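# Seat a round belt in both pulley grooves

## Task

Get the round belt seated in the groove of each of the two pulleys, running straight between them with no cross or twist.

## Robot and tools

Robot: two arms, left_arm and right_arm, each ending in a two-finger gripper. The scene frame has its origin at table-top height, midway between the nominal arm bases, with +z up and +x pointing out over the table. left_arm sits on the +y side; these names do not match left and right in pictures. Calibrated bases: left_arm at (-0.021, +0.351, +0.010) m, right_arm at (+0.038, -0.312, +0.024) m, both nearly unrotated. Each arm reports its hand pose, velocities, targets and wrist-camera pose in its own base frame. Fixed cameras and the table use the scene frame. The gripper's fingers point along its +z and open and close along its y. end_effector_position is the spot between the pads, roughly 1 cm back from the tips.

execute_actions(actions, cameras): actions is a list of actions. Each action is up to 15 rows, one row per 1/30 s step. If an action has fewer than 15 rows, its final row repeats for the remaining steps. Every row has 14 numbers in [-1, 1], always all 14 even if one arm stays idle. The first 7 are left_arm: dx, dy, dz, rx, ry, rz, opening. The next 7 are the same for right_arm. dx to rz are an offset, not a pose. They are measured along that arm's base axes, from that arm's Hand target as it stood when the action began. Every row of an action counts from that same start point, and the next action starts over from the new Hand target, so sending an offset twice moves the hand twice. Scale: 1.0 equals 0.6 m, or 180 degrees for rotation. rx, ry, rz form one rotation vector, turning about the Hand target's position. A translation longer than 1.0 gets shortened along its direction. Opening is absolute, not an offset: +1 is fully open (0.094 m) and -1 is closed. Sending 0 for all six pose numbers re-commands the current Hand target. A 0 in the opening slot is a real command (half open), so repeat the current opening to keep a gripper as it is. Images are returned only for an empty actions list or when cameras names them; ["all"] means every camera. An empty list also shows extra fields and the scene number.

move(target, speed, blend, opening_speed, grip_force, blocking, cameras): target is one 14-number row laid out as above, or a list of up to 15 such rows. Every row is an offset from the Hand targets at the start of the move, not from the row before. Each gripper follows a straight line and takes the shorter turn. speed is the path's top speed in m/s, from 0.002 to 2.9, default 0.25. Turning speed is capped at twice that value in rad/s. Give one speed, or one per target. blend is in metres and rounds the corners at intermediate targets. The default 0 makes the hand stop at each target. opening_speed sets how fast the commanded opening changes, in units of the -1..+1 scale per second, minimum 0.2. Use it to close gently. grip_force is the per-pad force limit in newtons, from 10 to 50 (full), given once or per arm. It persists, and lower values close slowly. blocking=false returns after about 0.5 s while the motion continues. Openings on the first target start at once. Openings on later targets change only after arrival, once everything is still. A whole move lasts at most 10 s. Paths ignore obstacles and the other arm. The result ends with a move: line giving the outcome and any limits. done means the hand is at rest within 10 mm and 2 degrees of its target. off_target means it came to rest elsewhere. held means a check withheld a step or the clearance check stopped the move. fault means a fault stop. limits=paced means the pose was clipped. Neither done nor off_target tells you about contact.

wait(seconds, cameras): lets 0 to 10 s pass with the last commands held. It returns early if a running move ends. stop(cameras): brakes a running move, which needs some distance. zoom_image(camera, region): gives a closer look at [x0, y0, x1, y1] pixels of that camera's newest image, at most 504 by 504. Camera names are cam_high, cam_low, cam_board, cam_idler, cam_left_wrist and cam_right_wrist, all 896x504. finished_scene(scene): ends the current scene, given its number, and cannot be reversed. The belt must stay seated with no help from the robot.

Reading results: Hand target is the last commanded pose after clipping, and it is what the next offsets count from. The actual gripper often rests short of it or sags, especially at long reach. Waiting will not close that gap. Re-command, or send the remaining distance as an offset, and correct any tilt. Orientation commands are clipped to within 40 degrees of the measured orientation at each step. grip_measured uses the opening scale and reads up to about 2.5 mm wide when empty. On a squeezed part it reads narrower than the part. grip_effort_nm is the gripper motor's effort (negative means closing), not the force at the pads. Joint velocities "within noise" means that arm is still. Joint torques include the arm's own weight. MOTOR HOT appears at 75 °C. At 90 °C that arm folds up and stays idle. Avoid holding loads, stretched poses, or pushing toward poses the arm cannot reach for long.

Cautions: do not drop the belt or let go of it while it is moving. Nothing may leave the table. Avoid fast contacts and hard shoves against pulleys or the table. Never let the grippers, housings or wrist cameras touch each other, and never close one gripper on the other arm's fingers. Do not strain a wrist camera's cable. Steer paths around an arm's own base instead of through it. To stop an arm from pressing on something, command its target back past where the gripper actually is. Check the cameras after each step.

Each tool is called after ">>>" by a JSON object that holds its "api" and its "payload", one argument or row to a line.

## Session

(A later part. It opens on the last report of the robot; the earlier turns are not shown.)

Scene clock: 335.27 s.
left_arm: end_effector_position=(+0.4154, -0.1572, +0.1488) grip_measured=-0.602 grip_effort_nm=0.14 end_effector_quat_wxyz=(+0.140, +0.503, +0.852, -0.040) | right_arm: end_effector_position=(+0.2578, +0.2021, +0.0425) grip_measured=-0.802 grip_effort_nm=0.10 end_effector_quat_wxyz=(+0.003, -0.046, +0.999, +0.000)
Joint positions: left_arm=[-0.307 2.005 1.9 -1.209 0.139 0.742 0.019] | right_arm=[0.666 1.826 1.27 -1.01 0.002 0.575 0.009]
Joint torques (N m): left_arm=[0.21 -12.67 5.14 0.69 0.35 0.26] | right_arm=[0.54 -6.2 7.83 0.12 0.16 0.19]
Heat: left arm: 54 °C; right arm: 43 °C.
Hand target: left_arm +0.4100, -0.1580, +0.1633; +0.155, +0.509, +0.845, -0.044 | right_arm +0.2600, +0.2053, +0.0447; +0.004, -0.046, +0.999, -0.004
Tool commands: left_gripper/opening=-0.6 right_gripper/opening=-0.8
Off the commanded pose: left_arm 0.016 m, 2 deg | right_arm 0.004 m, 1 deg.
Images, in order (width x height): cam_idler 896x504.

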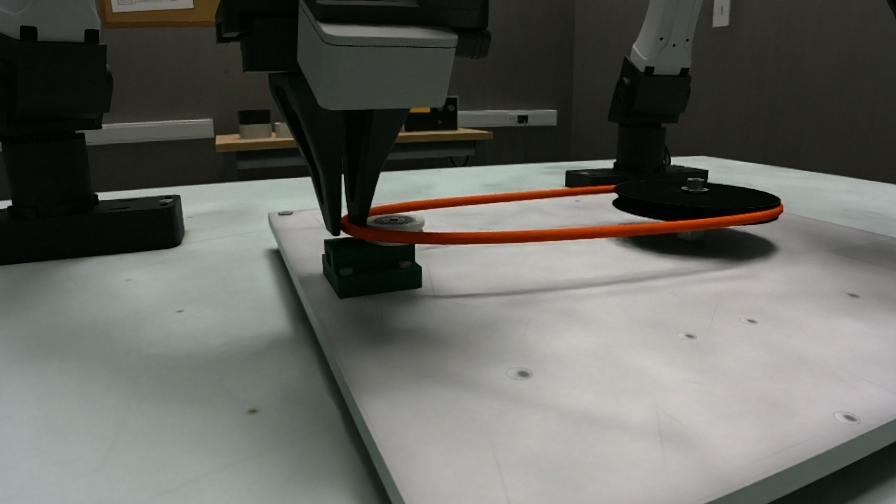

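>>> {"api": "move", "payload": {
  "target": [
    [0,0,0,0.0,0,0,-0.6,0.0075,-0.003,-0.02,0,0,0,-0.8],
    [0,0,0,0.0,0,0,-0.6,0.0275,0.0023,-0.02,0,0,0.167,-0.8],
    [0,0,0,0.0,0,0,-0.6,0.042,0.017,-0.02,0,0,0.333,-0.8]
  ],
  "speed": 0.1,
  "blend": [0,0.01,0],
  "cameras": ["cam_right_wrist","cam_idler","cam_board"]
}}

>>> {"api": "zoom_image", "payload": {
  "camera": "cam_idler",
  "region": [250, 140, 500, 290]
}}

Scene clock: 344.37 s.
left_arm: end_effector_position=(+0.4154, -0.1572, +0.1488) grip_measured=-0.602 grip_effort_nm=0.14 end_effector_quat_wxyz=(+0.140, +0.503, +0.852, -0.040) | right_arm: end_effector_position=(+0.2853, +0.2166, +0.0367) grip_measured=-0.801 grip_effort_nm=0.07 end_effector_quat_wxyz=(+0.017, -0.534, +0.845, +0.000)
Joint positions: left_arm=[-0.307 2.005 1.9 -1.209 0.139 0.742 0.019] | right_arm=[0.651 1.917 1.366 -0.985 0.003 -0.476 0.009]
Joint torques (N m): left_arm=[0.21 -12.67 5.14 0.69 0.34 0.26] | right_arm=[-0.34 -6 6.89 0.24 0.04 -0.02]
Motor temperatures (°C): left_arm=[27 56 36 33 25 25 28] | right_arm=[26 42 35 28 26 27 28]
Heat: left arm: 56 °C; right arm: 42 °C.
Hand target: left_arm +0.4100, -0.1580, +0.1633; +0.155, +0.509, +0.845, -0.044 | right_arm +0.2852, +0.2156, +0.0328; +0.006, -0.539, +0.842, -0.002
Off the commanded pose: left_arm 0.016 m, 2 deg | right_arm 0.004 m, 2 deg.
move: off_target (left_arm)
camera_calibration:
cam_right_wrist: T_world_to_cam=[[0.902922, -0.429283, 0.0211618, -0.163424], [-0.402448, -0.827144, 0.39226, 0.318442], [-0.150886, -0.362696, -0.919611, 0.246286], [0, 0, 0, 1]] pos_world=[0.312877, 0.282569, 0.105034]
Images, in order (width x height): cam_board 896x504, cam_idler 896x504, cam_right_wrist 896x504.

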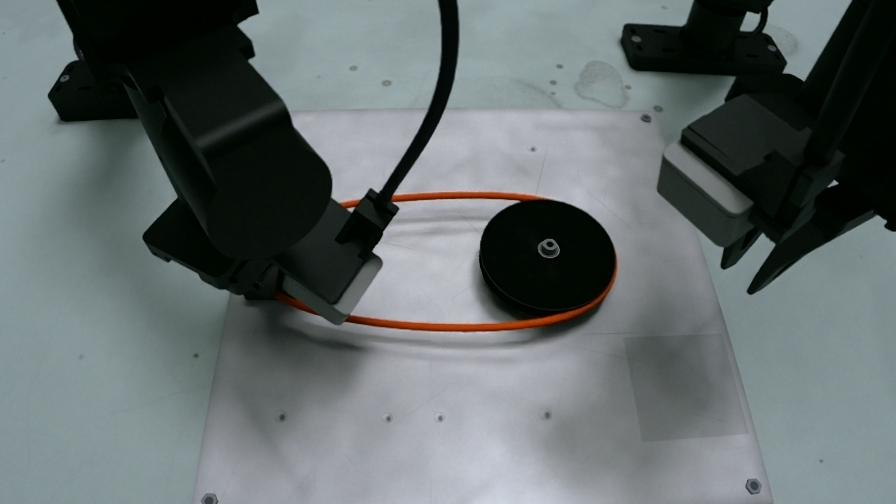

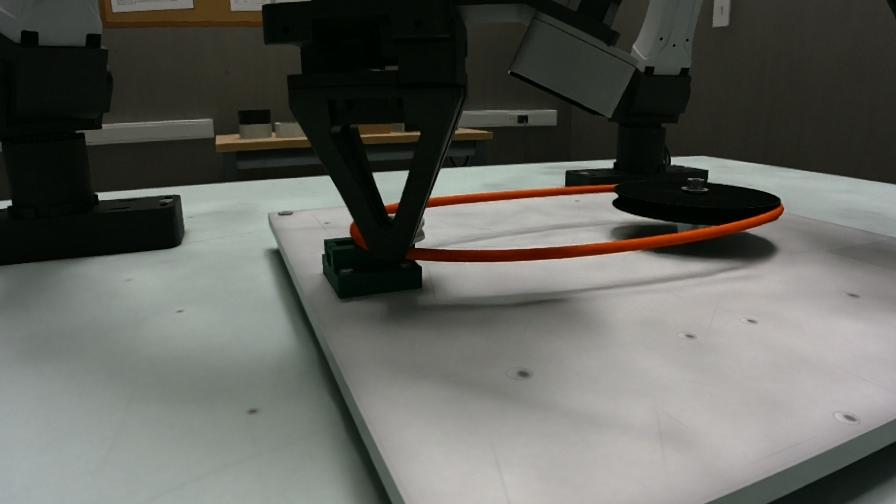

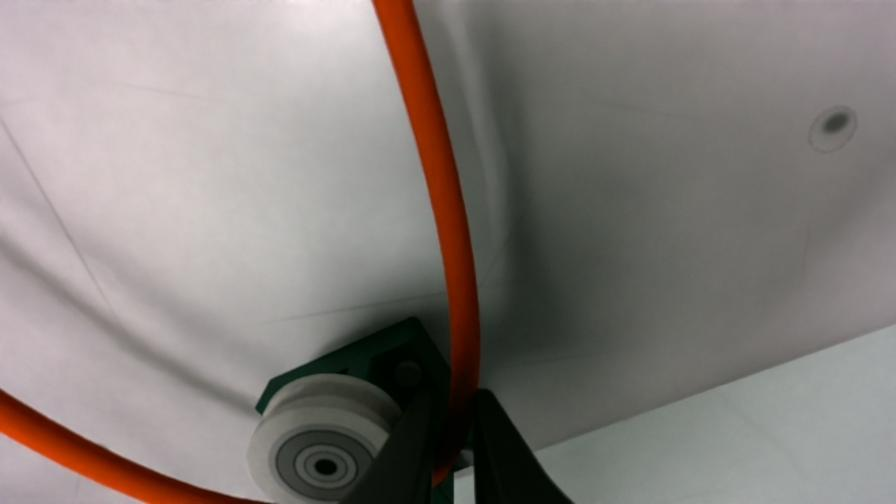

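Scaled by 2.016 from the camera's 896x504 image, which has a finer 1280x720 frame.

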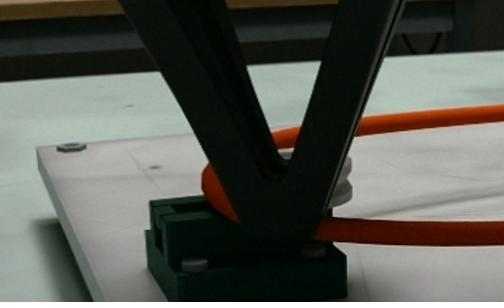

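>>> {"api": "move", "payload": {
  "target": [
    [0,0,0,0.0,0,0,-0.6,0.006,0.02,0.004,0,0,0.15,-0.8],
    [0,0,0,0.0,0,0,-0.6,0.008,0.07,0.01,0,0,0.17,-0.8]
  ],
  "speed": 0.1,
  "blend": [0.01,0],
  "cameras": ["cam_right_wrist","cam_idler","cam_board"]
}}

>>> {"api": "zoom_image", "payload": {
  "camera": "cam_idler",
  "region": [250, 140, 500, 290]
}}

Scene clock: 348.70 s.
left_arm: end_effector_position=(+0.4154, -0.1572, +0.1488) grip_measured=-0.602 grip_effort_nm=0.14 end_effector_quat_wxyz=(+0.140, +0.503, +0.852, -0.040) | right_arm: end_effector_position=(+0.2910, +0.2562, +0.0392) grip_measured=-0.801 grip_effort_nm=0.05 end_effector_quat_wxyz=(-0.015, +0.737, -0.676, +0.001)
Joint positions: left_arm=[-0.307 2.005 1.9 -1.209 0.139 0.742 0.019] | right_arm=[0.722 2.026 1.532 -1.046 -0.001 -0.936 0.009]
Joint torques (N m): left_arm=[0.23 -12.67 5.14 0.69 0.35 0.26] | right_arm=[0.27 -7.34 7.84 0.06 0.02 0]
Motor temperatures (°C): left_arm=[27 56 36 33 25 25 28] | right_arm=[26 42 35 28 26 27 27]
Heat: left arm: 56 °C; right arm: 42 °C.
Hand target: left_arm +0.4100, -0.1580, +0.1633; +0.155, +0.509, +0.845, -0.044 | right_arm +0.2900, +0.2576, +0.0388; -0.006, +0.742, -0.670, +0.000
Off the commanded pose: left_arm 0.016 m, 2 deg | right_arm 0.002 m, 1 deg.
move: off_target (left_arm)
camera_calibration:
cam_right_wrist: T_world_to_cam=[[0.995805, 0.0875793, 0.0265089, -0.311293], [0.0695961, -0.913001, 0.401976, 0.236636], [0.0594075, -0.398445, -0.915266, 0.211618], [0, 0, 0, 1]] pos_world=[0.280947, 0.32763, 0.106817]
Images, in order (width x height): cam_board 896x504, cam_idler 896x504, cam_right_wrist 896x504.

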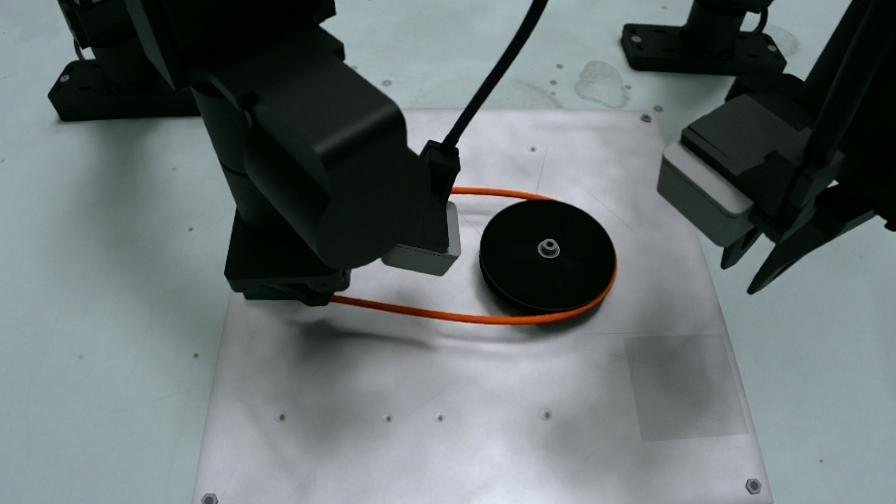

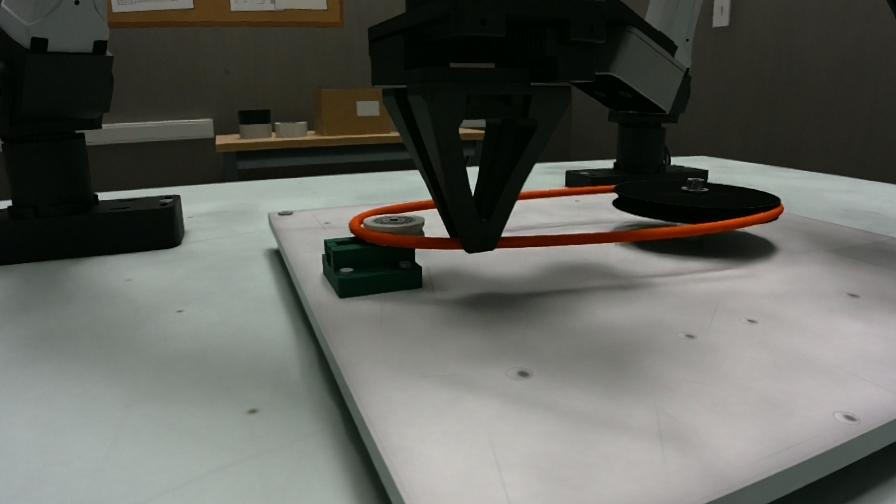

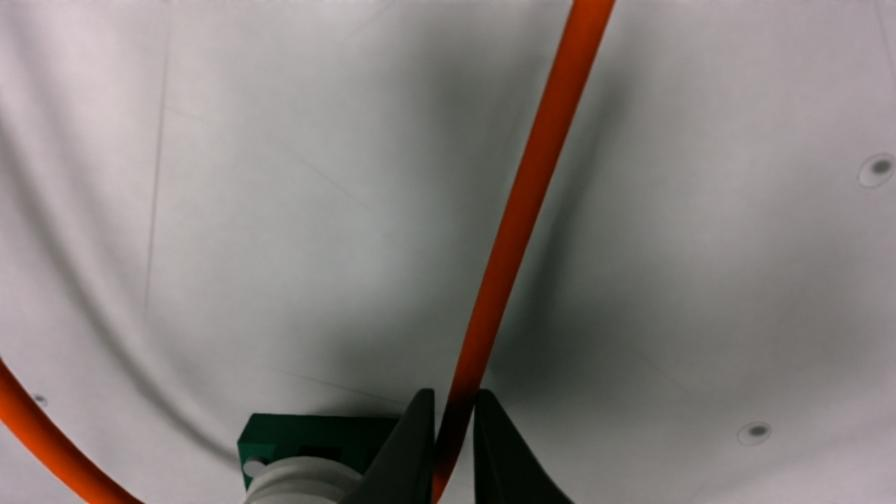

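Scaled by 2.016 from the camera's 896x504 image, which has a finer 1280x720 frame.

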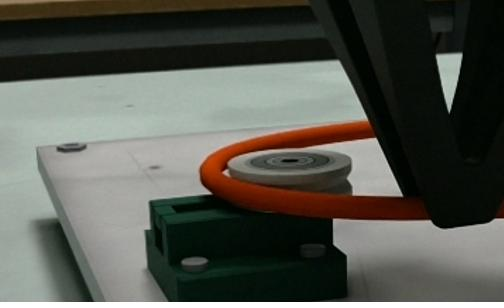

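>>> {"api": "move", "payload": {
  "target": [
    [0,0,0,0.0,0,0,-0.6,0.0,0.0,0.0,0,0,0,-0.65],
    [0,0,0,0.0,0,0,-0.6,0.0,0.0,0.09,0,0,0,-0.65]
  ],
  "speed": 0.08,
  "opening_speed": 0.4,
  "cameras": ["cam_right_wrist","cam_idler","cam_board"]
}}

>>> {"api": "zoom_image", "payload": {
  "camera": "cam_idler",
  "region": [250, 140, 500, 290]
}}

Scene clock: 351.50 s.
left_arm: end_effector_position=(+0.4154, -0.1572, +0.1488) grip_measured=-0.602 grip_effort_nm=0.14 end_effector_quat_wxyz=(+0.140, +0.503, +0.852, -0.040) | right_arm: end_effector_position=(+0.2881, +0.2536, +0.0812) grip_measured=-0.652 grip_effort_nm=0.10 end_effector_quat_wxyz=(+0.007, +0.738, -0.675, -0.001)
Joint positions: left_arm=[-0.307 2.005 1.9 -1.209 0.139 0.742 0.019] | right_arm=[0.722 2.026 1.701 -1.26 -0.001 -0.938 0.016]
Joint torques (N m): left_arm=[0.21 -12.67 5.15 0.69 0.35 0.26] | right_arm=[0.1 -10.11 7.94 0.09 0.01 0.04]
Motor temperatures (°C): left_arm=[27 56 36 33 25 25 28] | right_arm=[26 42 35 28 26 27 27]
Heat: left arm: 56 °C; right arm: 42 °C.
Hand target: left_arm +0.4100, -0.1580, +0.1633; +0.155, +0.509, +0.845, -0.044 | right_arm +0.2899, +0.2576, +0.0928; -0.006, +0.742, -0.670, +0.000
Off the commanded pose: left_arm 0.016 m, 2 deg | right_arm 0.012 m, 2 deg.
move: off_target (left_arm, right_arm)
camera_calibration:
cam_right_wrist: T_world_to_cam=[[0.995988, 0.0889782, -0.00952833, -0.306771], [0.0845432, -0.900715, 0.426104, 0.208302], [0.0293316, -0.4252, -0.904624, 0.263766], [0, 0, 0, 1]] pos_world=[0.280193, 0.32707, 0.146927]
Images, in order (width x height): cam_board 896x504, cam_idler 896x504, cam_right_wrist 896x504.

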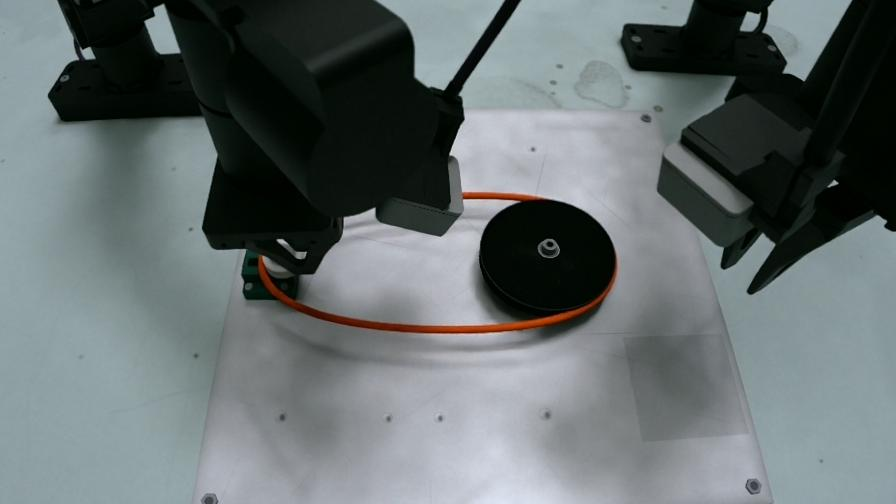

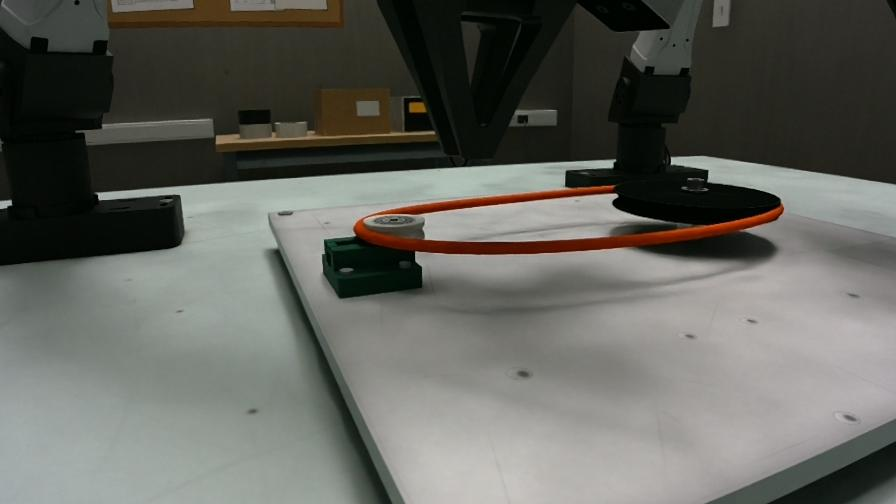

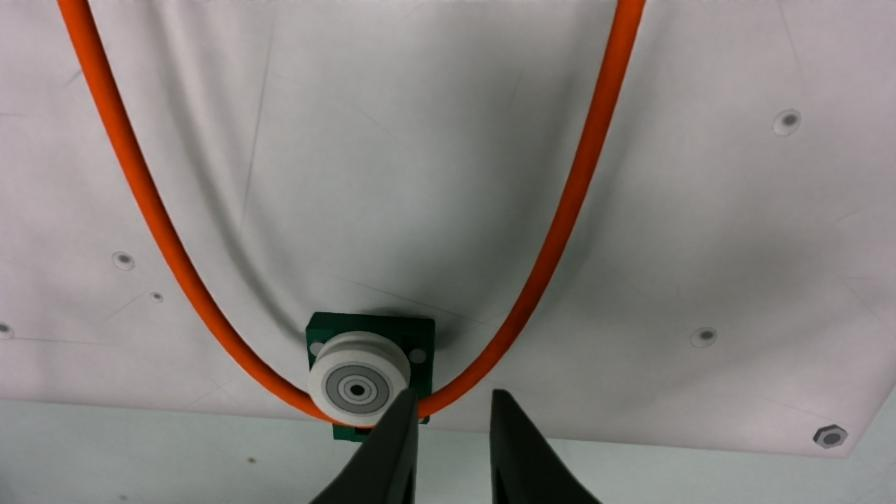

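Scaled by 2.016 from the camera's 896x504 image, which has a finer 1280x720 frame.

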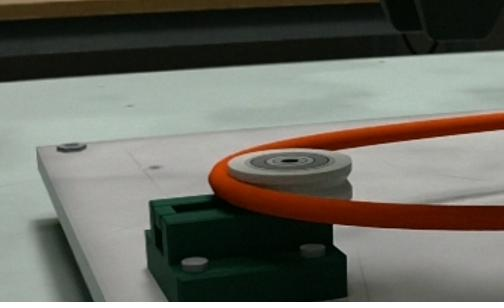

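>>> {"api": "move", "payload": {
  "target": [
    [0,0,0,0.0,0,0,-0.6,-0.0425,0.025,0,0,0,0,-1],
    [0,0,0,0.0,0,0,-0.6,-0.0425,0.025,-0.094,0,0,0,-1],
    [0,0,0,0.0,0,0,-0.6,-0.0425,-0.05,-0.094,0,0,0,-1]
  ],
  "speed": 0.07,
  "cameras": ["cam_right_wrist","cam_idler","cam_board"]
}}

>>> {"api": "zoom_image", "payload": {
  "camera": "cam_idler",
  "region": [250, 140, 500, 290]
}}

Scene clock: 356.23 s.
left_arm: end_effector_position=(+0.4154, -0.1572, +0.1488) grip_measured=-0.602 grip_effort_nm=0.14 end_effector_quat_wxyz=(+0.140, +0.503, +0.852, -0.040) | right_arm: end_effector_position=(+0.2717, +0.2440, +0.0347) grip_measured=-0.990 grip_effort_nm=-0.52 end_effector_quat_wxyz=(-0.027, +0.743, -0.669, -0.008)
Joint positions: left_arm=[-0.307 2.005 1.9 -1.209 0.139 0.742 0.019] | right_arm=[0.721 1.929 1.373 -0.963 -0.022 -0.953 0]
Joint torques (N m): left_arm=[0.23 -12.67 5.15 0.69 0.35 0.26] | right_arm=[-1.11 -10.1 4.07 -0.06 0.18 -0.02]
Motor temperatures (°C): left_arm=[27 57 36 33 25 25 28] | right_arm=[26 43 35 28 25 27 27]
Heat: left arm: 57 °C; right arm: 43 °C.
Hand target: left_arm +0.4100, -0.1580, +0.1633; +0.155, +0.509, +0.845, -0.044 | right_arm +0.2645, +0.2276, +0.0365; -0.006, +0.742, -0.670, +0.000
Off the commanded pose: left_arm 0.016 m, 2 deg | right_arm 0.018 m, 3 deg.
move: off_target (left_arm, right_arm)
camera_calibration:
cam_right_wrist: T_world_to_cam=[[0.994066, 0.103829, 0.0324266, -0.294582], [0.0842363, -0.923423, 0.374425, 0.228197], [0.0688195, -0.369472, -0.92669, 0.194489], [0, 0, 0, 1]] pos_world=[0.260227, 0.313166, 0.104341]
Images, in order (width x height): cam_board 896x504, cam_idler 896x504, cam_right_wrist 896x504.

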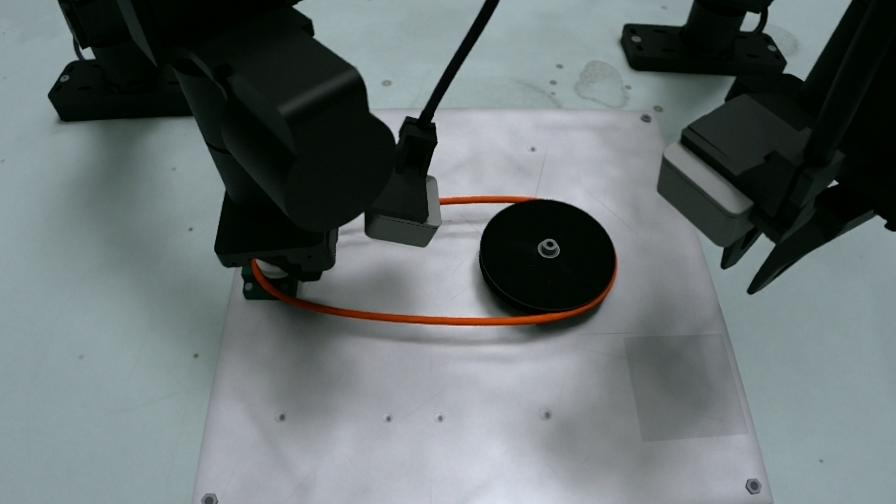

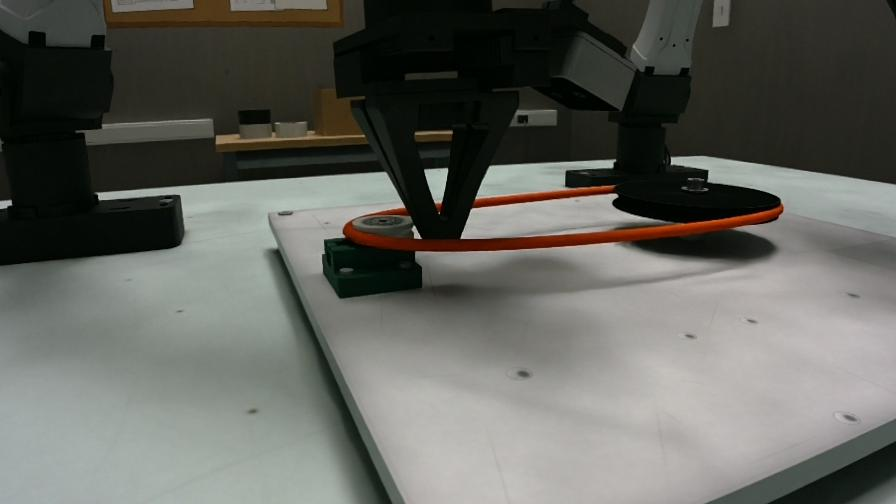

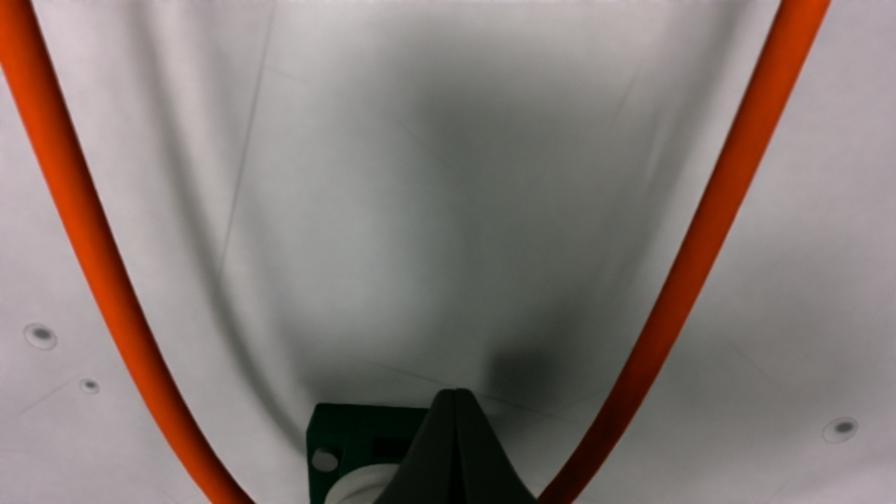

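Scaled by 2.016 from the camera's 896x504 image, which has a finer 1280x720 frame.

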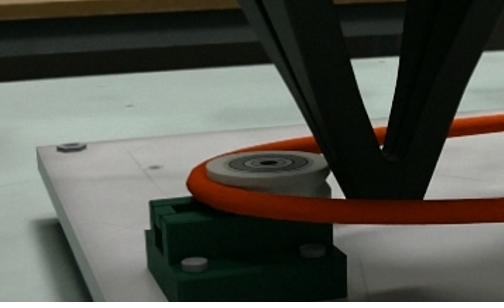

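>>> {"api": "move", "payload": {
  "target": [
    [0,0,0,0.0,0,0,-0.6,-0.012,-0.03,0.0,0,0,0,-1],
    [0,0,0,0.0,0,0,-0.6,-0.012,-0.05,0.0,0,0,0,-1]
  ],
  "speed": 0.07,
  "cameras": ["cam_right_wrist","cam_idler","cam_board"]
}}

>>> {"api": "zoom_image", "payload": {
  "camera": "cam_idler",
  "region": [250, 140, 500, 290]
}}

Scene clock: 358.47 s.
left_arm: end_effector_position=(+0.4154, -0.1572, +0.1488) grip_measured=-0.602 grip_effort_nm=0.14 end_effector_quat_wxyz=(+0.140, +0.503, +0.852, -0.040) | right_arm: end_effector_position=(+0.2793, +0.2158, +0.0380) grip_measured=-0.990 grip_effort_nm=-0.52 end_effector_quat_wxyz=(-0.048, +0.739, -0.672, +0.011)
Joint positions: left_arm=[-0.307 2.005 1.9 -1.209 0.139 0.742 0.019] | right_arm=[0.661 1.841 1.265 -0.897 0.006 -1.004 0]
Joint torques (N m): left_arm=[0.23 -12.67 5.14 0.69 0.34 0.26] | right_arm=[-0.76 -9.17 3.77 -0.33 -0.1 0]
Motor temperatures (°C): left_arm=[27 57 35 33 25 25 28] | right_arm=[26 43 35 28 25 27 27]
Heat: left arm: 57 °C; right arm: 43 °C.
Hand target: left_arm +0.4100, -0.1580, +0.1633; +0.155, +0.509, +0.845, -0.044 | right_arm +0.2573, +0.1975, +0.0364; -0.006, +0.742, -0.670, +0.000
Off the commanded pose: left_arm 0.016 m, 2 deg | right_arm 0.029 m, 5 deg.
move: off_target (left_arm, right_arm)
camera_calibration:
cam_right_wrist: T_world_to_cam=[[0.991772, 0.0918619, 0.0891625, -0.298322], [0.0522206, -0.926205, 0.373386, 0.209932], [0.116883, -0.365658, -0.923381, 0.172371], [0, 0, 0, 1]] pos_world=[0.264757, 0.284873, 0.107377]
Images, in order (width x height): cam_board 896x504, cam_idler 896x504, cam_right_wrist 896x504.

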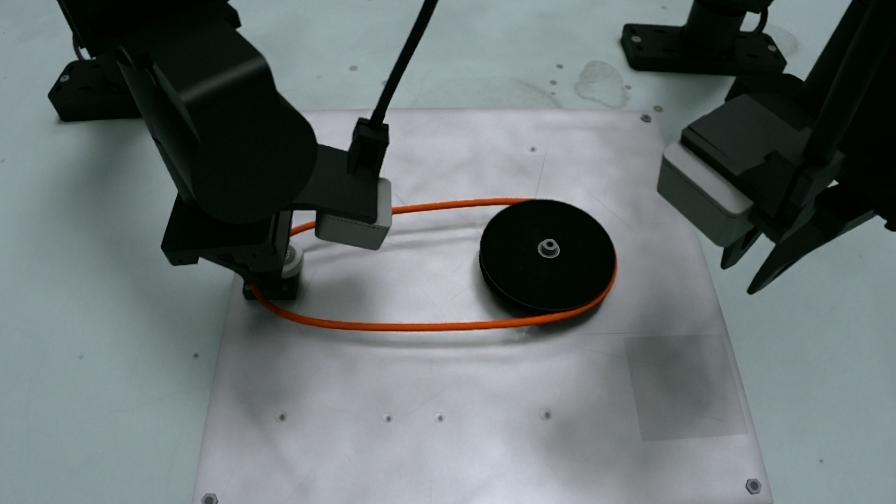

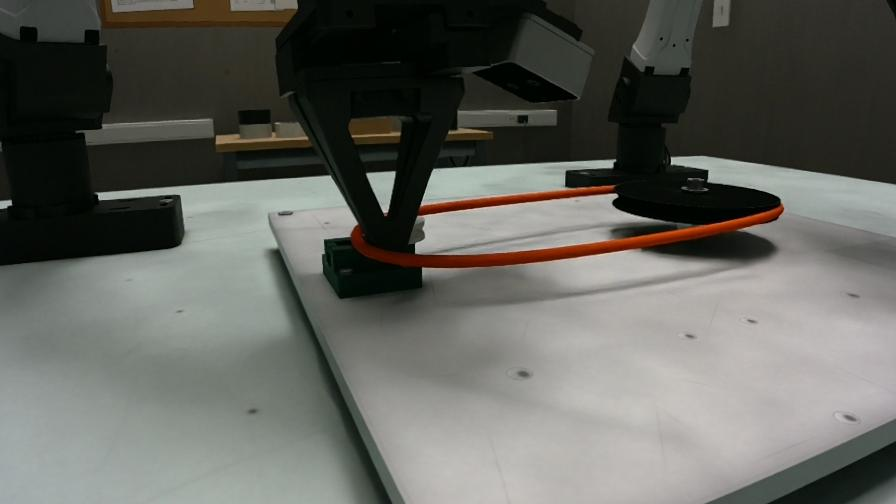

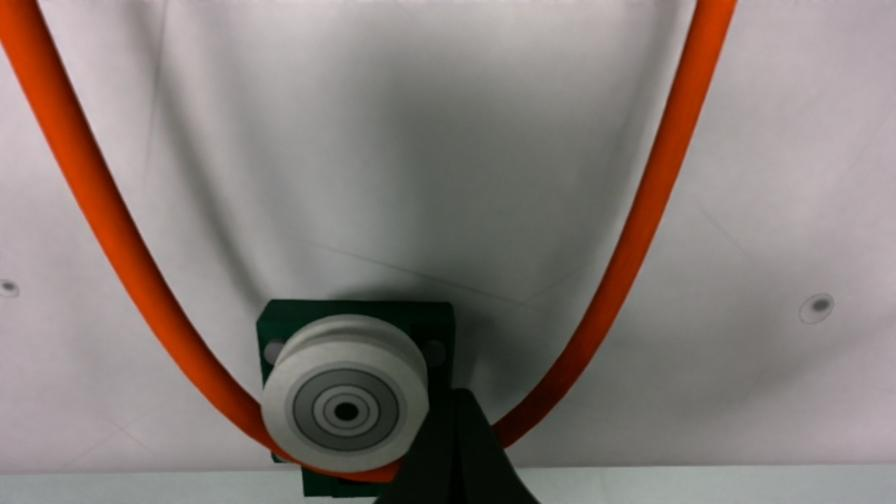

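Scaled by 2.016 from the camera's 896x504 image, which has a finer 1280x720 frame.

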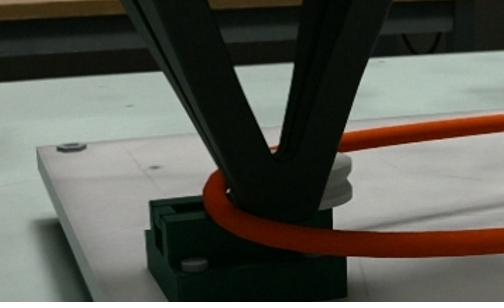

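>>> {"api": "move", "payload": {
  "target": [
    [0,0,0,0.0,0,0,-0.6,0.048,0.035,0.0,0,0,0,-1],
    [0,0,0,0.0,0,0,-0.6,0.05,0.11,0.0,0,0,0,-1],
    [0,0,0,0.0,0,0,-0.6,0.0,0.14,0.0,0,0,0,-0.5]
  ],
  "speed": 0.08,
  "cameras": ["cam_right_wrist","cam_idler","cam_board"]
}}

>>> {"api": "zoom_image", "payload": {
  "camera": "cam_idler",
  "region": [250, 140, 500, 290]
}}

Scene clock: 362.77 s.
left_arm: end_effector_position=(+0.4154, -0.1572, +0.1488) grip_measured=-0.602 grip_effort_nm=0.14 end_effector_quat_wxyz=(+0.140, +0.503, +0.852, -0.040) | right_arm: end_effector_position=(+0.2586, +0.2838, +0.0341) grip_measured=-0.502 grip_effort_nm=0.11 end_effector_quat_wxyz=(-0.004, +0.744, -0.668, -0.003)
Joint positions: left_arm=[-0.307 2.005 1.9 -1.209 0.139 0.742 0.019] | right_arm=[0.829 2.037 1.528 -1.053 -0.006 -0.849 0.023]
Joint torques (N m): left_arm=[0.21 -12.66 5.15 0.69 0.35 0.26] | right_arm=[-0.08 -10.13 4.97 0.31 0.07 0.18]
Motor temperatures (°C): left_arm=[27 57 35 33 25 25 28] | right_arm=[26 43 35 28 25 27 27]
Heat: left arm: 57 °C; right arm: 43 °C.
Hand target: left_arm +0.4100, -0.1580, +0.1633; +0.155, +0.509, +0.845, -0.044 | right_arm +0.2573, +0.2815, +0.0364; -0.006, +0.742, -0.670, +0.000
Off the commanded pose: left_arm 0.016 m, 2 deg | right_arm 0.003 m, 1 deg.
move: off_target (left_arm)
camera_calibration:
cam_right_wrist: T_world_to_cam=[[0.994176, 0.10766, 0.00492766, -0.285806], [0.0962029, -0.907128, 0.409712, 0.257348], [0.0485797, -0.406852, -0.912201, 0.224908], [0, 0, 0, 1]] pos_world=[0.248458, 0.355722, 0.101132]
Images, in order (width x height): cam_board 896x504, cam_idler 896x504, cam_right_wrist 896x504.

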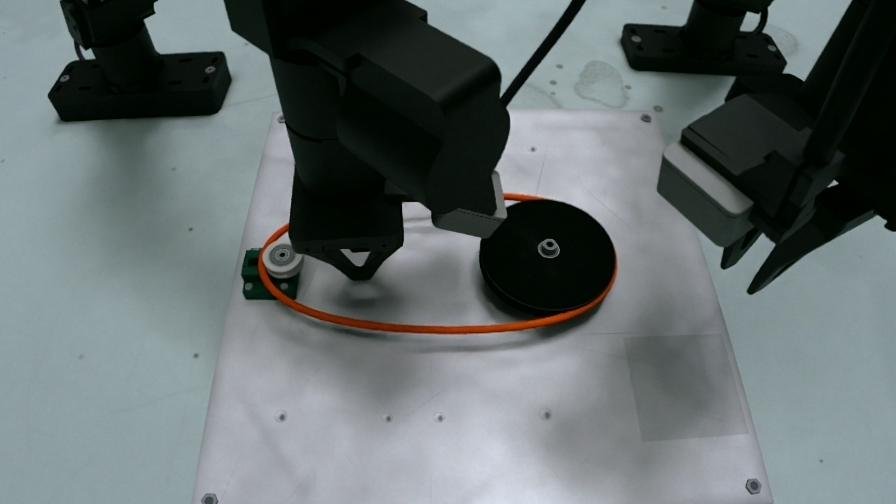

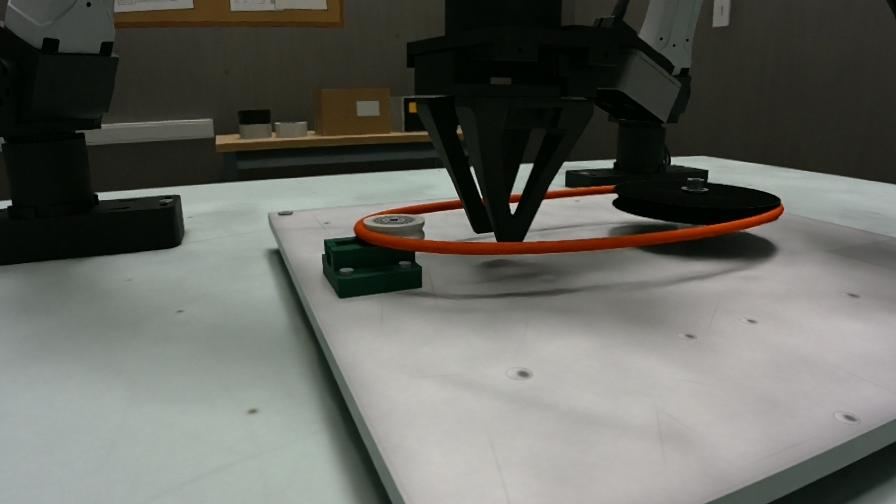

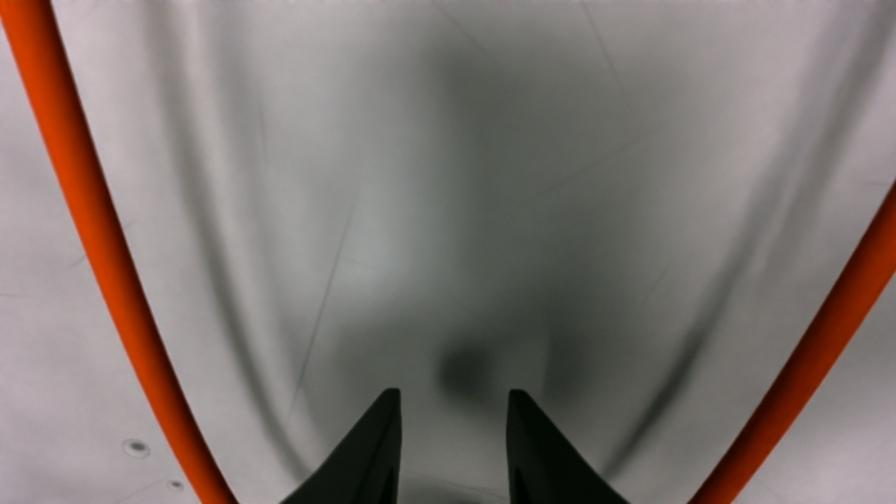

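Scaled by 2.016 from the camera's 896x504 image, which has a finer 1280x720 frame.

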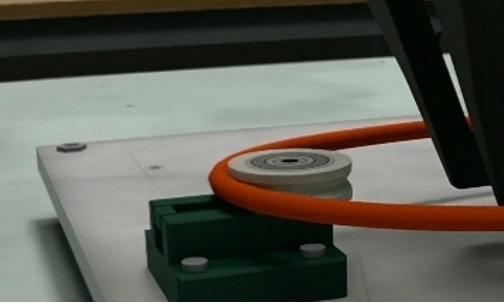

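>>> {"api": "move", "payload": {
  "target": [
    [0,0,0,0.0,0,0,-0.6,0.0,-0.04,0.004,0,0,0,-0.5],
    [0,0,0,0.0,0,0,-0.6,-0.004,-0.085,0.004,0,0,0,-0.5]
  ],
  "speed": 0.08,
  "cameras": ["cam_right_wrist","cam_idler","cam_board"]
}}

>>> {"api": "zoom_image", "payload": {
  "camera": "cam_idler",
  "region": [250, 140, 500, 290]
}}

Scene clock: 365.27 s.
left_arm: end_effector_position=(+0.4154, -0.1572, +0.1488) grip_measured=-0.602 grip_effort_nm=0.14 end_effector_quat_wxyz=(+0.140, +0.503, +0.852, -0.040) | right_arm: end_effector_position=(+0.2589, +0.2421, +0.0352) grip_measured=-0.501 grip_effort_nm=0.08 end_effector_quat_wxyz=(-0.016, +0.743, -0.670, -0.004)
Joint positions: left_arm=[-0.307 2.005 1.9 -1.209 0.139 0.742 0.019] | right_arm=[0.746 1.909 1.348 -0.98 -0.011 -0.928 0.023]
Joint torques (N m): left_arm=[0.21 -12.67 5.14 0.69 0.34 0.26] | right_arm=[-1.09 -9.95 4.33 0.09 0.09 -0.01]
Motor temperatures (°C): left_arm=[27 58 35 33 25 25 28] | right_arm=[26 43 35 28 25 27 27]
Heat: left arm: 58 °C; right arm: 43 °C.
Hand target: left_arm +0.4100, -0.1580, +0.1633; +0.155, +0.509, +0.845, -0.044 | right_arm +0.2548, +0.2305, +0.0388; -0.006, +0.742, -0.670, +0.000
Off the commanded pose: left_arm 0.016 m, 2 deg | right_arm 0.013 m, 1 deg.
move: off_target (left_arm, right_arm)
camera_calibration:
cam_right_wrist: T_world_to_cam=[[0.994406, 0.103683, 0.0201746, -0.281275], [0.0874199, -0.915044, 0.393766, 0.223764], [0.0592876, -0.389799, -0.918989, 0.202363], [0, 0, 0, 1]] pos_world=[0.248142, 0.312799, 0.103533]
Images, in order (width x height): cam_board 896x504, cam_idler 896x504, cam_right_wrist 896x504.

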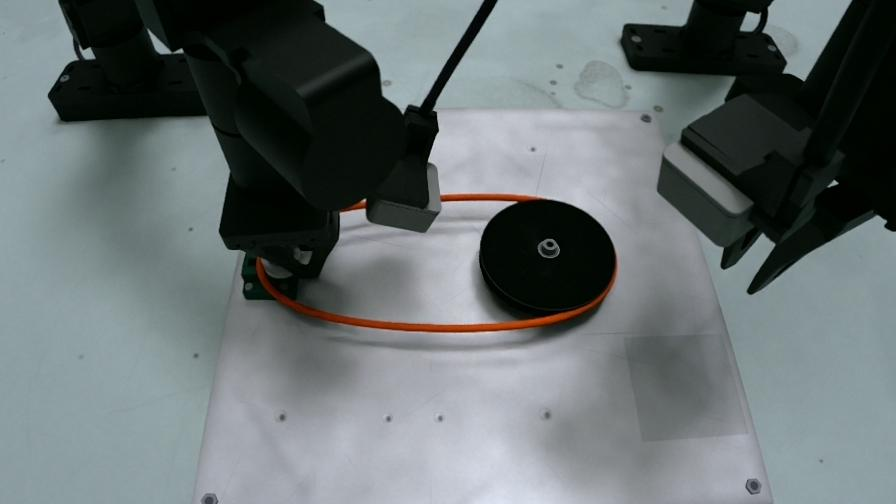

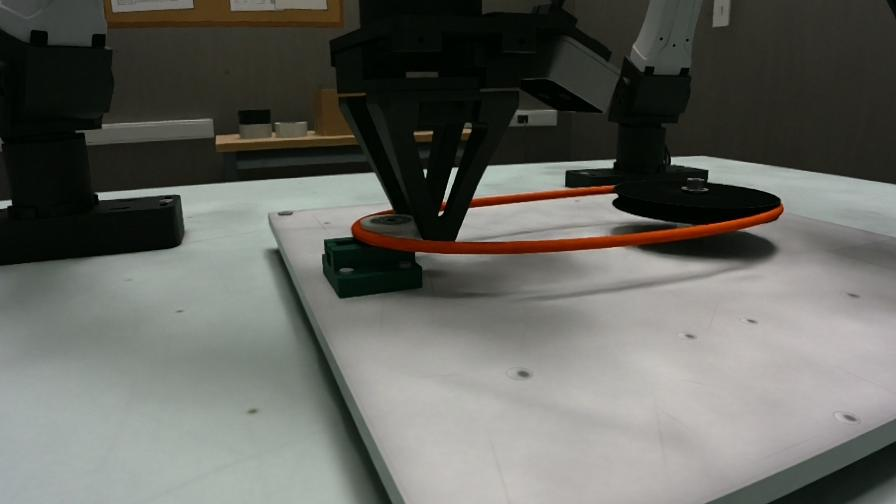

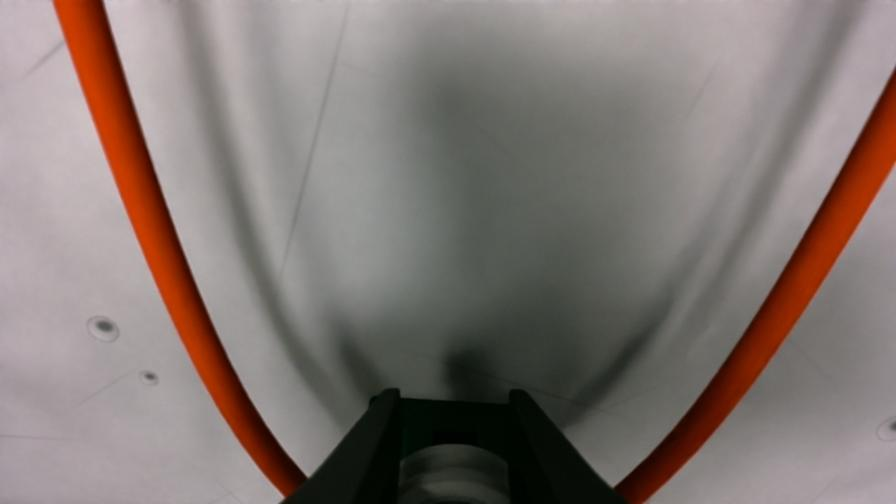

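Scaled by 2.016 from the camera's 896x504 image, which has a finer 1280x720 frame.

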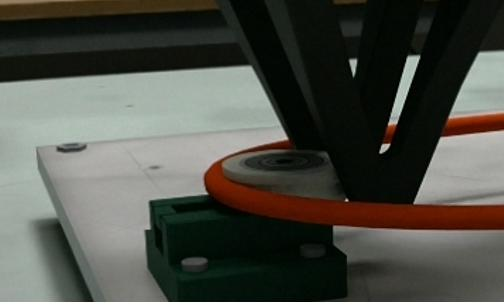

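Perfectly centered. Continue pushing.

>>> {"api": "move", "payload": {
  "target": [
    [0,0,0,0.0,0,0,-0.6,0.0,-0.04,0.0,0,0,0,-0.5]
  ],
  "speed": 0.06,
  "cameras": ["cam_right_wrist","cam_idler","cam_board"]
}}

>>> {"api": "zoom_image", "payload": {
  "camera": "cam_idler",
  "region": [250, 140, 500, 290]
}}

Scene clock: 366.63 s.
left_arm: end_effector_position=(+0.4154, -0.1572, +0.1488) grip_measured=-0.602 grip_effort_nm=0.14 end_effector_quat_wxyz=(+0.140, +0.503, +0.852, -0.040) | right_arm: end_effector_position=(+0.2589, +0.2339, +0.0378) grip_measured=-0.501 grip_effort_nm=0.06 end_effector_quat_wxyz=(-0.037, +0.748, -0.663, -0.022)
Joint positions: left_arm=[-0.307 2.005 1.9 -1.209 0.139 0.742 0.019] | right_arm=[0.708 1.853 1.281 -0.931 -0.053 -0.981 0.023]
Joint torques (N m): left_arm=[0.23 -12.67 5.14 0.69 0.34 0.26] | right_arm=[-2.66 -9.47 3.85 -0.19 0.51 -0.02]
Motor temperatures (°C): left_arm=[27 58 35 33 25 25 28] | right_arm=[26 43 35 28 25 27 27]
Heat: left arm: 58 °C; right arm: 43 °C.
Hand target: left_arm +0.4100, -0.1580, +0.1633; +0.155, +0.509, +0.845, -0.044 | right_arm +0.2550, +0.2065, +0.0389; -0.006, +0.742, -0.670, +0.000
Off the commanded pose: left_arm 0.016 m, 2 deg | right_arm 0.028 m, 5 deg.
move: off_target (left_arm, right_arm)
camera_calibration:
cam_right_wrist: T_world_to_cam=[[0.9924, 0.119352, 0.0299444, -0.283999], [0.101955, -0.933796, 0.342974, 0.217799], [0.0688967, -0.337314, -0.938868, 0.187429], [0, 0, 0, 1]] pos_world=[0.246722, 0.300498, 0.109776]
Images, in order (width x height): cam_board 896x504, cam_idler 896x504, cam_right_wrist 896x504.

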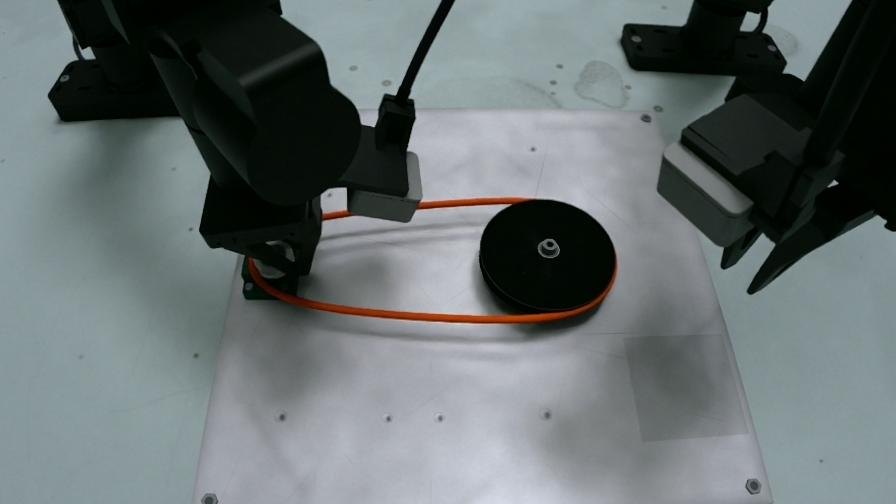

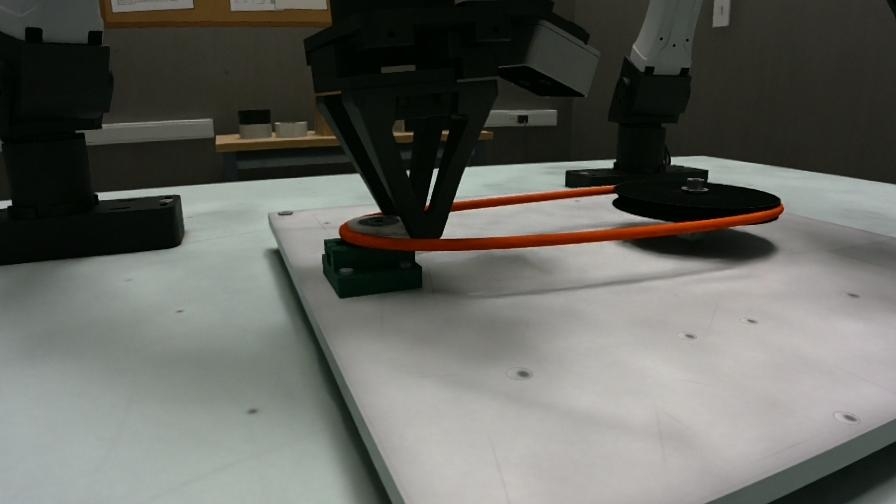

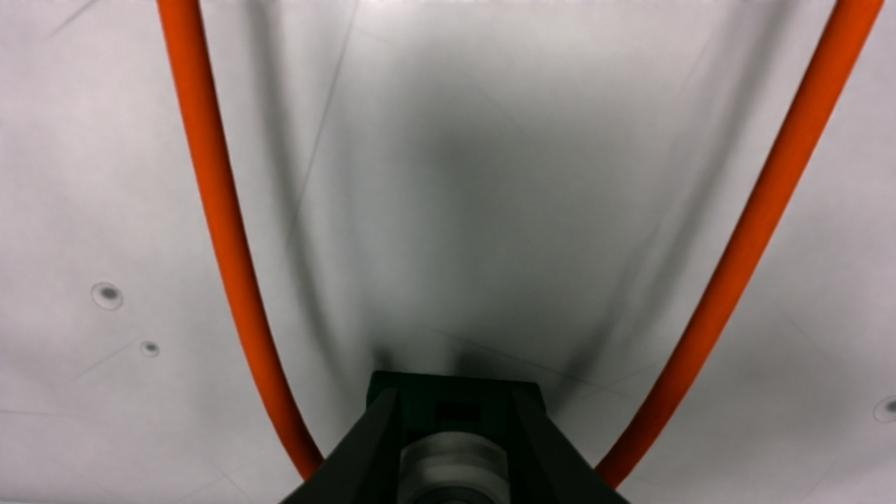

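Scaled by 2.016 from the camera's 896x504 image, which has a finer 1280x720 frame.

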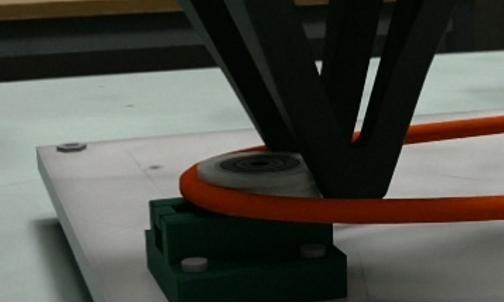

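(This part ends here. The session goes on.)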